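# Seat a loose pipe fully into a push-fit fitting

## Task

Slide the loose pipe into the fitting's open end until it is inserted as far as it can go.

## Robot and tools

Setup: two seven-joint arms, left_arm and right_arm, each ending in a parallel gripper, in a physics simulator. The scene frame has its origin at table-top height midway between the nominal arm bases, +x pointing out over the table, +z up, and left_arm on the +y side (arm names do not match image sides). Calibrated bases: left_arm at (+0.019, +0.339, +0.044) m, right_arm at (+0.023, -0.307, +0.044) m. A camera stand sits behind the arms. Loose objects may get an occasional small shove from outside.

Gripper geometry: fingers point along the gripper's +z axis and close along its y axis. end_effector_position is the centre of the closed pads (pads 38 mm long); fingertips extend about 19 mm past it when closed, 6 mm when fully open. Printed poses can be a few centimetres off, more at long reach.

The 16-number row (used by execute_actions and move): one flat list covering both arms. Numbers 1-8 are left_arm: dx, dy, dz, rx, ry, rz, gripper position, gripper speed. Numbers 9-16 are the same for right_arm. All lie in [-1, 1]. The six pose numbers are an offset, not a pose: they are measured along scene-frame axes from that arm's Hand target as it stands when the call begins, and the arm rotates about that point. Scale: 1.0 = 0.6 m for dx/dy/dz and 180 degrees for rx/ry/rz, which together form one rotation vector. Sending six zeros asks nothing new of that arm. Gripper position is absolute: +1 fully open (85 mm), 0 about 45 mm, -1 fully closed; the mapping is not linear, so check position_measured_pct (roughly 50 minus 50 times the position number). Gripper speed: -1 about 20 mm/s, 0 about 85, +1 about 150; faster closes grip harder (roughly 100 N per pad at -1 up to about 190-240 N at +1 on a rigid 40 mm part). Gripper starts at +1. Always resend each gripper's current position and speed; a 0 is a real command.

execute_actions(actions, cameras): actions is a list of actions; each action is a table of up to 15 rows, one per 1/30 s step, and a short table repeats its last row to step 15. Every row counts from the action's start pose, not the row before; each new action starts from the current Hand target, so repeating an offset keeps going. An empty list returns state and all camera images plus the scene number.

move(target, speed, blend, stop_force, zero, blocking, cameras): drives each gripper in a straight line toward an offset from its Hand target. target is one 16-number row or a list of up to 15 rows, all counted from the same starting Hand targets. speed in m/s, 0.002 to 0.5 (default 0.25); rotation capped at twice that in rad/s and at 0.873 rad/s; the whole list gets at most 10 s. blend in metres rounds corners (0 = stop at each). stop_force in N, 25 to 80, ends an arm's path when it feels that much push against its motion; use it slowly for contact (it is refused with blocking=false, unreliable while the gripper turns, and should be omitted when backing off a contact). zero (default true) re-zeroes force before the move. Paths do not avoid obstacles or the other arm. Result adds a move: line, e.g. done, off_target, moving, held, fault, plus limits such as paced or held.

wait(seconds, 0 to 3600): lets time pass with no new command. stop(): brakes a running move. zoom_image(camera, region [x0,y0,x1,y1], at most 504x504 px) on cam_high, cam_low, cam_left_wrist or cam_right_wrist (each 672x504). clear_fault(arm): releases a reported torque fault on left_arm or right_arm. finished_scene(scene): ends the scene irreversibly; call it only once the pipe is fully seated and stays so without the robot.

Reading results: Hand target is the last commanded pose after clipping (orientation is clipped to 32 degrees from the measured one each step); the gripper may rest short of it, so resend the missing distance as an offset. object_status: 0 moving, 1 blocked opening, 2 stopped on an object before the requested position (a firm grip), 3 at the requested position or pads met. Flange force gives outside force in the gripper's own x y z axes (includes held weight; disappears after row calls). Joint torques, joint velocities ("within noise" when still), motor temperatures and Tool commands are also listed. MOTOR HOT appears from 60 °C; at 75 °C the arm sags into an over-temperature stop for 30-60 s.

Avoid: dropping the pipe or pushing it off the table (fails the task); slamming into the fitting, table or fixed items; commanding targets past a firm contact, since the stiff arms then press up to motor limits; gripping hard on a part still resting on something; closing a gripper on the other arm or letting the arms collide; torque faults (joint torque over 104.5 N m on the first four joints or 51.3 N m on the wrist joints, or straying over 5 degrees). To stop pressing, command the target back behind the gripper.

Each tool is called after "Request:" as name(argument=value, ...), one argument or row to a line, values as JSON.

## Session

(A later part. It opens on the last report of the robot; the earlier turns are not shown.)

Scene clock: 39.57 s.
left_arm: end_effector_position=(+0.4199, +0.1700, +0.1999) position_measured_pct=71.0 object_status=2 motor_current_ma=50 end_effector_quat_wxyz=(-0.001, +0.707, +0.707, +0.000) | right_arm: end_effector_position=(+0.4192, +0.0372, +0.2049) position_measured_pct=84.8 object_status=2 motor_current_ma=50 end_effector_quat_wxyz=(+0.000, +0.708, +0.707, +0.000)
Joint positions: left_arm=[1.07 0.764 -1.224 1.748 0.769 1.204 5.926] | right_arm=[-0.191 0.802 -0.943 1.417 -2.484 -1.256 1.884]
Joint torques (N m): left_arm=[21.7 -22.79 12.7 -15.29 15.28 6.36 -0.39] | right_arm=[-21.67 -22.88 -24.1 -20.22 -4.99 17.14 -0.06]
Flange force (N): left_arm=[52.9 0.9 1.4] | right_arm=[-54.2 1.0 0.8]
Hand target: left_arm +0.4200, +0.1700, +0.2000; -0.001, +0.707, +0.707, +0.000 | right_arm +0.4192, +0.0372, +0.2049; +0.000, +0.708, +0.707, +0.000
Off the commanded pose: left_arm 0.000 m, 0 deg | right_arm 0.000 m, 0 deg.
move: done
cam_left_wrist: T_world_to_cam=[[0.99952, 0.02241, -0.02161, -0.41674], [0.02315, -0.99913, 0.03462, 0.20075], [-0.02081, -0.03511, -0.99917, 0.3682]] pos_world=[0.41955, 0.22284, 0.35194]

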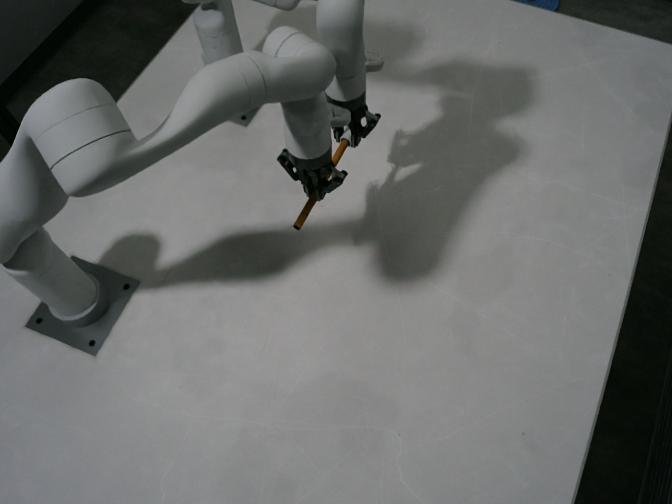

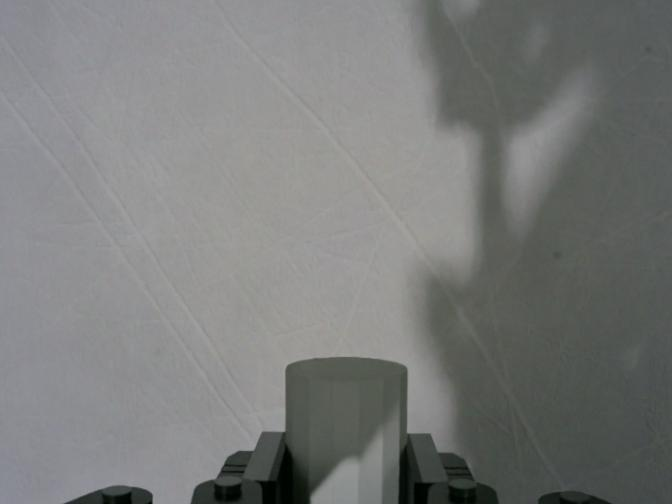

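Request:
move(
  target=[0,0,0,0,0,0,-0.8,-1,0,-0.0025,0,0,0,0,-1,-1],
  speed=0.02,
)

Request:
execute_actions(
  actions=[
    [[0,0,0,0,0,0,-0.8,-1,0,0,0,0,0,0,-0.2,0]],
    [[0,0,0,0,0,0,-0.8,-1,0,0,0,0,0,0,-1,1]],
  ],
)

Request:
move(
  target=[0,0,0,0,0,0,-0.8,-1,0,0.017,0,0,0,0,-1,1],
  speed=0.012,
  stop_force=75,
  cameras=["cam_high","cam_low"],
)

Request:
zoom_image(
  camera="cam_high",
  region=[280, 180, 350, 240],
)

Request:
zoom_image(
  camera="cam_high",
  region=[310, 120, 370, 180],
)

Scene clock: 41.53 s.
left_arm: end_effector_position=(+0.4199, +0.1699, +0.2000) position_measured_pct=71.0 object_status=2 motor_current_ma=50 end_effector_quat_wxyz=(-0.001, +0.707, +0.707, +0.000) | right_arm: end_effector_position=(+0.4192, +0.0357, +0.2049) position_measured_pct=84.8 object_status=2 motor_current_ma=50 end_effector_quat_wxyz=(+0.000, +0.708, +0.707, +0.000)
Joint positions: left_arm=[1.071 0.764 -1.224 1.748 0.769 1.204 5.926] | right_arm=[-0.187 0.8 -0.944 1.421 -2.484 -1.254 1.885]
Joint torques (N m): left_arm=[17.54 -21.56 9.2 -13.75 12.36 5.12 -0.48] | right_arm=[-17.86 -22.41 -20.53 -17.67 -4.01 13.84 0.05]
Flange force (N): left_arm=[42.5 0.2 1.4] | right_arm=[-44.3 0.9 1.1]
Hand target: left_arm +0.4199, +0.1700, +0.2000; -0.001, +0.707, +0.707, +0.000 | right_arm +0.4192, +0.0357, +0.2049; +0.000, +0.708, +0.707, +0.000
Off the commanded pose: left_arm 0.000 m, 0 deg | right_arm 0.000 m, 0 deg.
move: done

Scene clock: 42.73 s.
left_arm: end_effector_position=(+0.4200, +0.1700, +0.2000) position_measured_pct=71.0 object_status=2 motor_current_ma=50 end_effector_quat_wxyz=(-0.001, +0.707, +0.707, +0.000) | right_arm: end_effector_position=(+0.4192, +0.0357, +0.2048) position_measured_pct=86.1 object_status=2 motor_current_ma=50 end_effector_quat_wxyz=(+0.000, +0.708, +0.707, +0.000)
Joint positions: left_arm=[1.07 0.764 -1.224 1.748 0.769 1.204 5.926] | right_arm=[-0.187 0.8 -0.944 1.421 -2.484 -1.254 1.885]
Joint torques (N m): left_arm=[-0.73 -16.65 -6.08 -6.42 -0.46 0 -0.58] | right_arm=[-1.11 -20.51 -4.55 -7.36 0.39 -0.32 0.1]
Hand target: left_arm +0.4199, +0.1700, +0.2000; -0.001, +0.707, +0.707, +0.000 | right_arm +0.4192, +0.0357, +0.2049; +0.000, +0.708, +0.707, +0.000
Off the commanded pose: left_arm 0.000 m, 0 deg | right_arm 0.000 m, 0 deg.

Scene clock: 44.43 s.
left_arm: end_effector_position=(+0.4200, +0.1700, +0.1999) position_measured_pct=71.0 object_status=2 motor_current_ma=50 end_effector_quat_wxyz=(-0.001, +0.707, +0.707, +0.000) | right_arm: end_effector_position=(+0.4192, +0.0458, +0.2048) position_measured_pct=86.1 object_status=2 motor_current_ma=50 end_effector_quat_wxyz=(+0.000, +0.708, +0.707, +0.000)
Joint positions: left_arm=[1.07 0.764 -1.224 1.748 0.769 1.204 5.926] | right_arm=[-0.212 0.812 -0.939 1.394 -2.482 -1.266 1.878]
Joint torques (N m): left_arm=[23.73 -23.6 14.21 -16.22 16.64 6.92 -0.4] | right_arm=[-23.33 -23.16 -25.45 -21.13 -5.28 18.58 -0.09]
Flange force (N): left_arm=[57.8 1.2 2.1] | right_arm=[-58.4 1.0 0.1]
Hand target: left_arm +0.4199, +0.1700, +0.2000; -0.001, +0.707, +0.707, +0.000 | right_arm +0.4192, +0.0459, +0.2049; +0.000, +0.708, +0.707, +0.000
Off the commanded pose: left_arm 0.000 m, 0 deg | right_arm 0.000 m, 0 deg.
move: done

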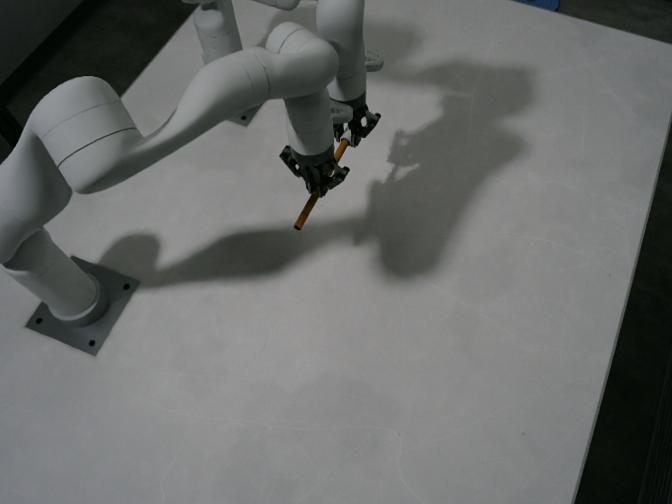

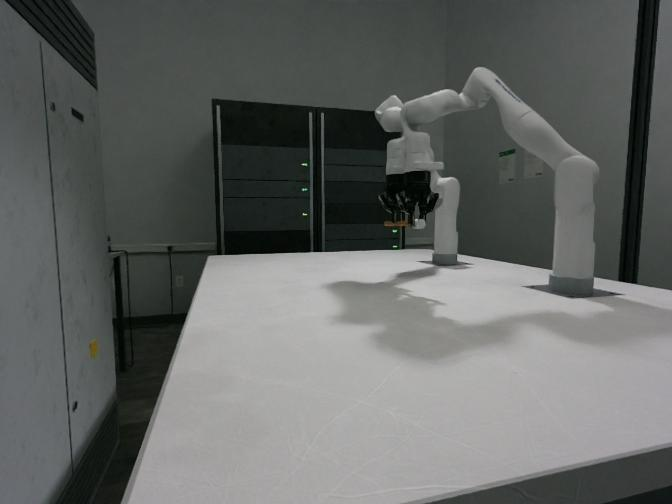

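Scaled by 7.200 from the camera's image (finer frame: 960x720).

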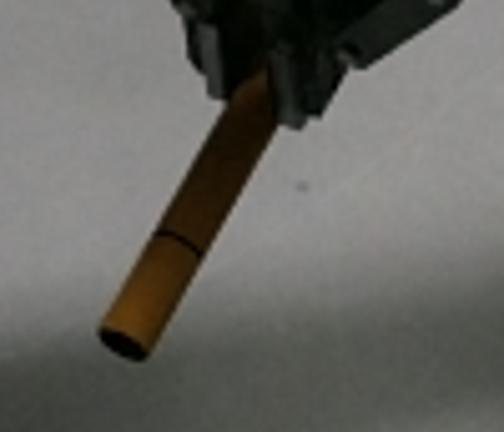

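Scaled by 8.400 from the camera's image (finer frame: 960x720).

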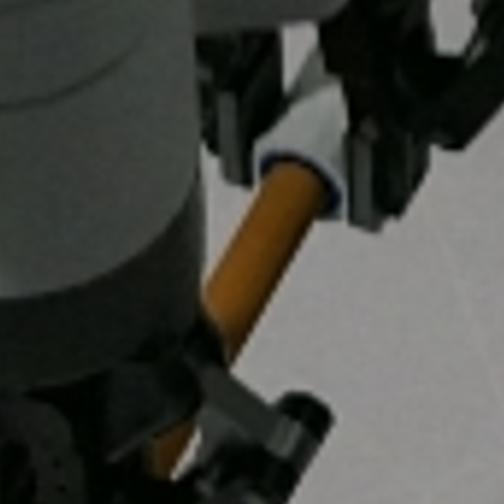

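Request:
move(
  target=[
    [0,0,0,0,0,0,-0.8,-1,0,-0.008,0,0,0,0,-1,1],
    [0,0,-0.25,0,0,0,-0.8,-1,0,-0.008,-0.25,0,0,0,-1,1],
    [0,0,-0.2938,0,0,0,-0.8,-1,0,-0.008,-0.2938,0,0,0,-1,1],
  ],
  speed=[0.03,0.15,0.04],
  blend=[0,0.005,0],
)

Request:
execute_actions(
  actions=[
    [[0,0,0,0,0,0,-0.8,-1,0,0,0,0,0,0,0.1,-0.6]],
    [[0,0,0,0,0,0,-0.3,-1,0,0,0,0,0,0,0.1,-0.6]],
    [[0,0,0,0,0,0,0.2,-0.6,0,0,0,0,0,0,0.1,-0.6]],
  ],
)

Request:
move(
  target=[0,0,0.2,0,0,0,0.2,-0.6,0,0,0.2,0,0,0,0.1,-0.6],
  speed=0.15,
  cameras=["all"],
)

Request:
zoom_image(
  camera="cam_high",
  region=[270, 130, 380, 260],
)

Scene clock: 47.80 s.
left_arm: end_effector_position=(+0.4200, +0.1700, +0.0238) position_measured_pct=71.0 object_status=2 motor_current_ma=50 end_effector_quat_wxyz=(-0.001, +0.707, +0.707, +0.000) | right_arm: end_effector_position=(+0.4192, +0.0411, +0.0286) position_measured_pct=86.1 object_status=2 motor_current_ma=50 end_effector_quat_wxyz=(+0.000, +0.708, +0.707, +0.000)
Joint positions: left_arm=[0.934 1.043 -0.962 1.883 1.135 0.895 5.673] | right_arm=[-0.262 1.055 -0.788 1.542 -2.264 -0.928 1.727]
Joint torques (N m): left_arm=[8.71 -20.28 4.4 -8.37 4.69 3.76 -0.65] | right_arm=[-8.92 -25.78 -14.26 -12.02 -0.43 7.36 -0.07]
Flange force (N): left_arm=[20.4 -0.4 -10.8] | right_arm=[-23.8 -1.1 1.9]
Hand target: left_arm +0.4200, +0.1699, +0.0237; -0.001, +0.707, +0.707, +0.000 | right_arm +0.4192, +0.0411, +0.0286; +0.000, +0.708, +0.707, +0.000
Off the commanded pose: left_arm 0.000 m, 0 deg | right_arm 0.000 m, 0 deg.
move: done

Scene clock: 49.57 s.
left_arm: end_effector_position=(+0.4200, +0.1700, +0.0237) position_measured_pct=39.8 object_status=0 motor_current_ma=0 end_effector_quat_wxyz=(-0.001, +0.707, +0.707, +0.000) | right_arm: end_effector_position=(+0.4192, +0.0411, +0.0286) position_measured_pct=45.0 object_status=3 motor_current_ma=0 end_effector_quat_wxyz=(+0.000, +0.708, +0.707, +0.000)
Joint positions: left_arm=[0.934 1.043 -0.962 1.883 1.135 0.895 5.673] | right_arm=[-0.262 1.055 -0.788 1.542 -2.264 -0.928 1.727]
Joint torques (N m): left_arm=[-0.47 -18.64 -5.89 -3.84 0.1 -0.35 -0.4] | right_arm=[-2.25 -22.4 -5.96 -5.14 -0.19 -0.05 0.23]
Hand target: left_arm +0.4200, +0.1700, +0.0237; -0.001, +0.707, +0.707, +0.000 | right_arm +0.4192, +0.0411, +0.0286; +0.000, +0.708, +0.707, +0.000
Off the commanded pose: left_arm 0.000 m, 0 deg | right_arm 0.000 m, 0 deg.

Scene clock: 50.83 s.
left_arm: end_effector_position=(+0.4200, +0.1700, +0.1436) position_measured_pct=39.8 object_status=3 motor_current_ma=0 end_effector_quat_wxyz=(-0.001, +0.707, +0.707, +0.000) | right_arm: end_effector_position=(+0.4192, +0.0411, +0.1485) position_measured_pct=45.0 object_status=3 motor_current_ma=0 end_effector_quat_wxyz=(+0.000, +0.708, +0.707, +0.000)
Joint positions: left_arm=[1.029 0.843 -1.145 1.817 0.87 1.091 5.852] | right_arm=[-0.213 0.876 -0.9 1.476 -2.42 -1.143 1.833]
Joint torques (N m): left_arm=[-0.51 -17.17 -5.81 -5.88 0.02 -0.41 -0.51] | right_arm=[-2.26 -21.19 -5.91 -6.61 -0.24 -0.13 0.18]
Flange force (N): left_arm=[-2.1 -1.3 0.5] | right_arm=[-4.9 0.5 2.7]
Hand target: left_arm +0.4200, +0.1700, +0.1437; -0.001, +0.707, +0.707, +0.000 | right_arm +0.4192, +0.0411, +0.1486; +0.000, +0.708, +0.707, +0.000
Off the commanded pose: left_arm 0.000 m, 0 deg | right_arm 0.000 m, 0 deg.
move: done
cam_left_wrist: T_world_to_cam=[[0.99952, 0.02231, -0.02161, -0.41793], [0.02305, -0.99913, 0.03463, 0.20274], [-0.02082, -0.03511, -0.99917, 0.31195]] pos_world=[0.41955, 0.22284, 0.29564]
cam_right_wrist: T_world_to_cam=[[0.99971, 0.02122, 0.01128, -0.41991], [0.02094, -0.9995, 0.02381, 0.08268], [0.01178, -0.02357, -0.99965, 0.29608]] pos_world=[0.41457, 0.09853, 0.29875]

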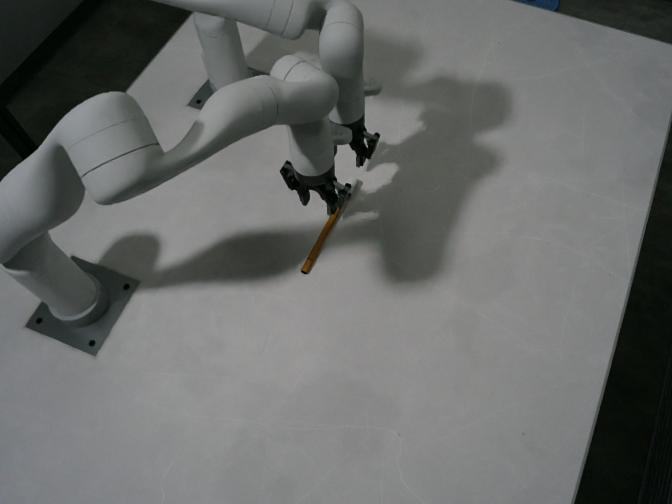

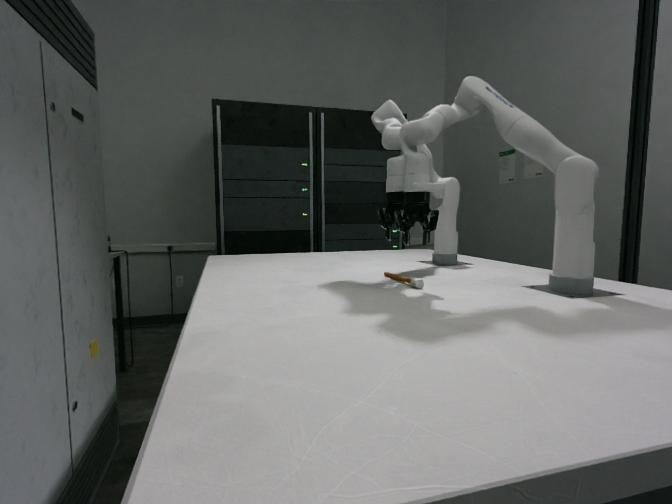

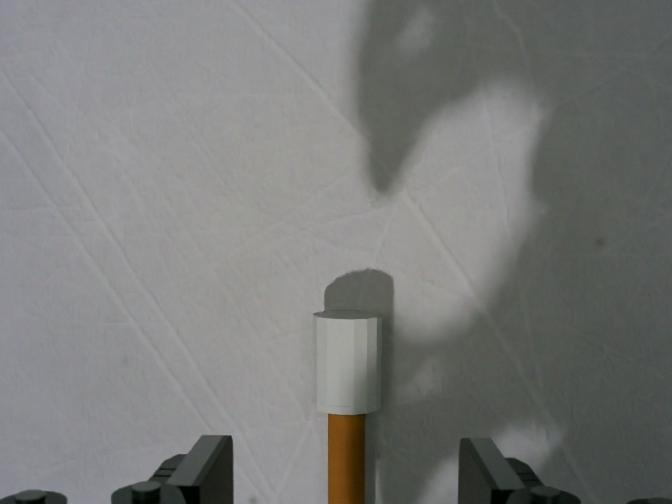

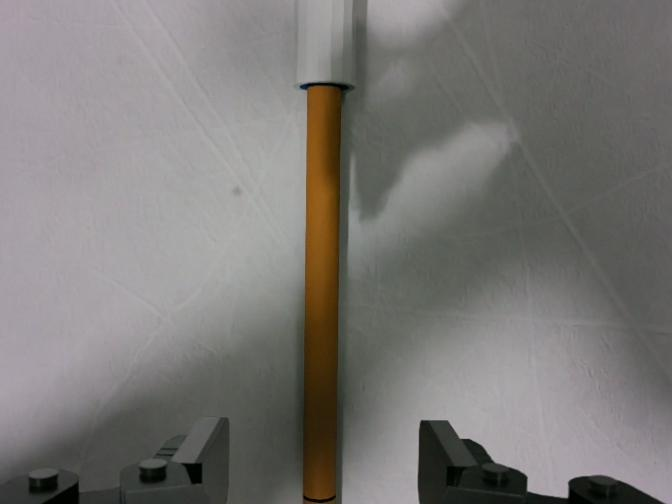

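Scaled by 3.877 from the camera's image (finer frame: 960x720).

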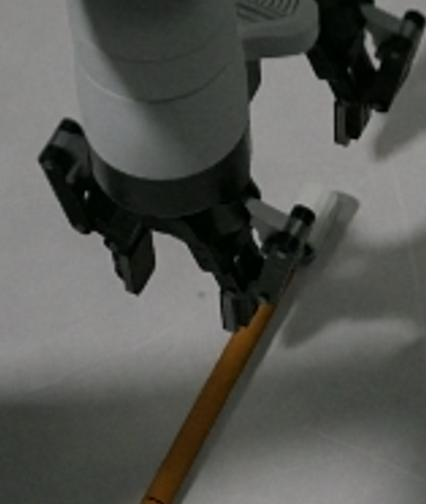

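Request:
finished_scene(
  scene=1,
)

The scene is finished: the task was done.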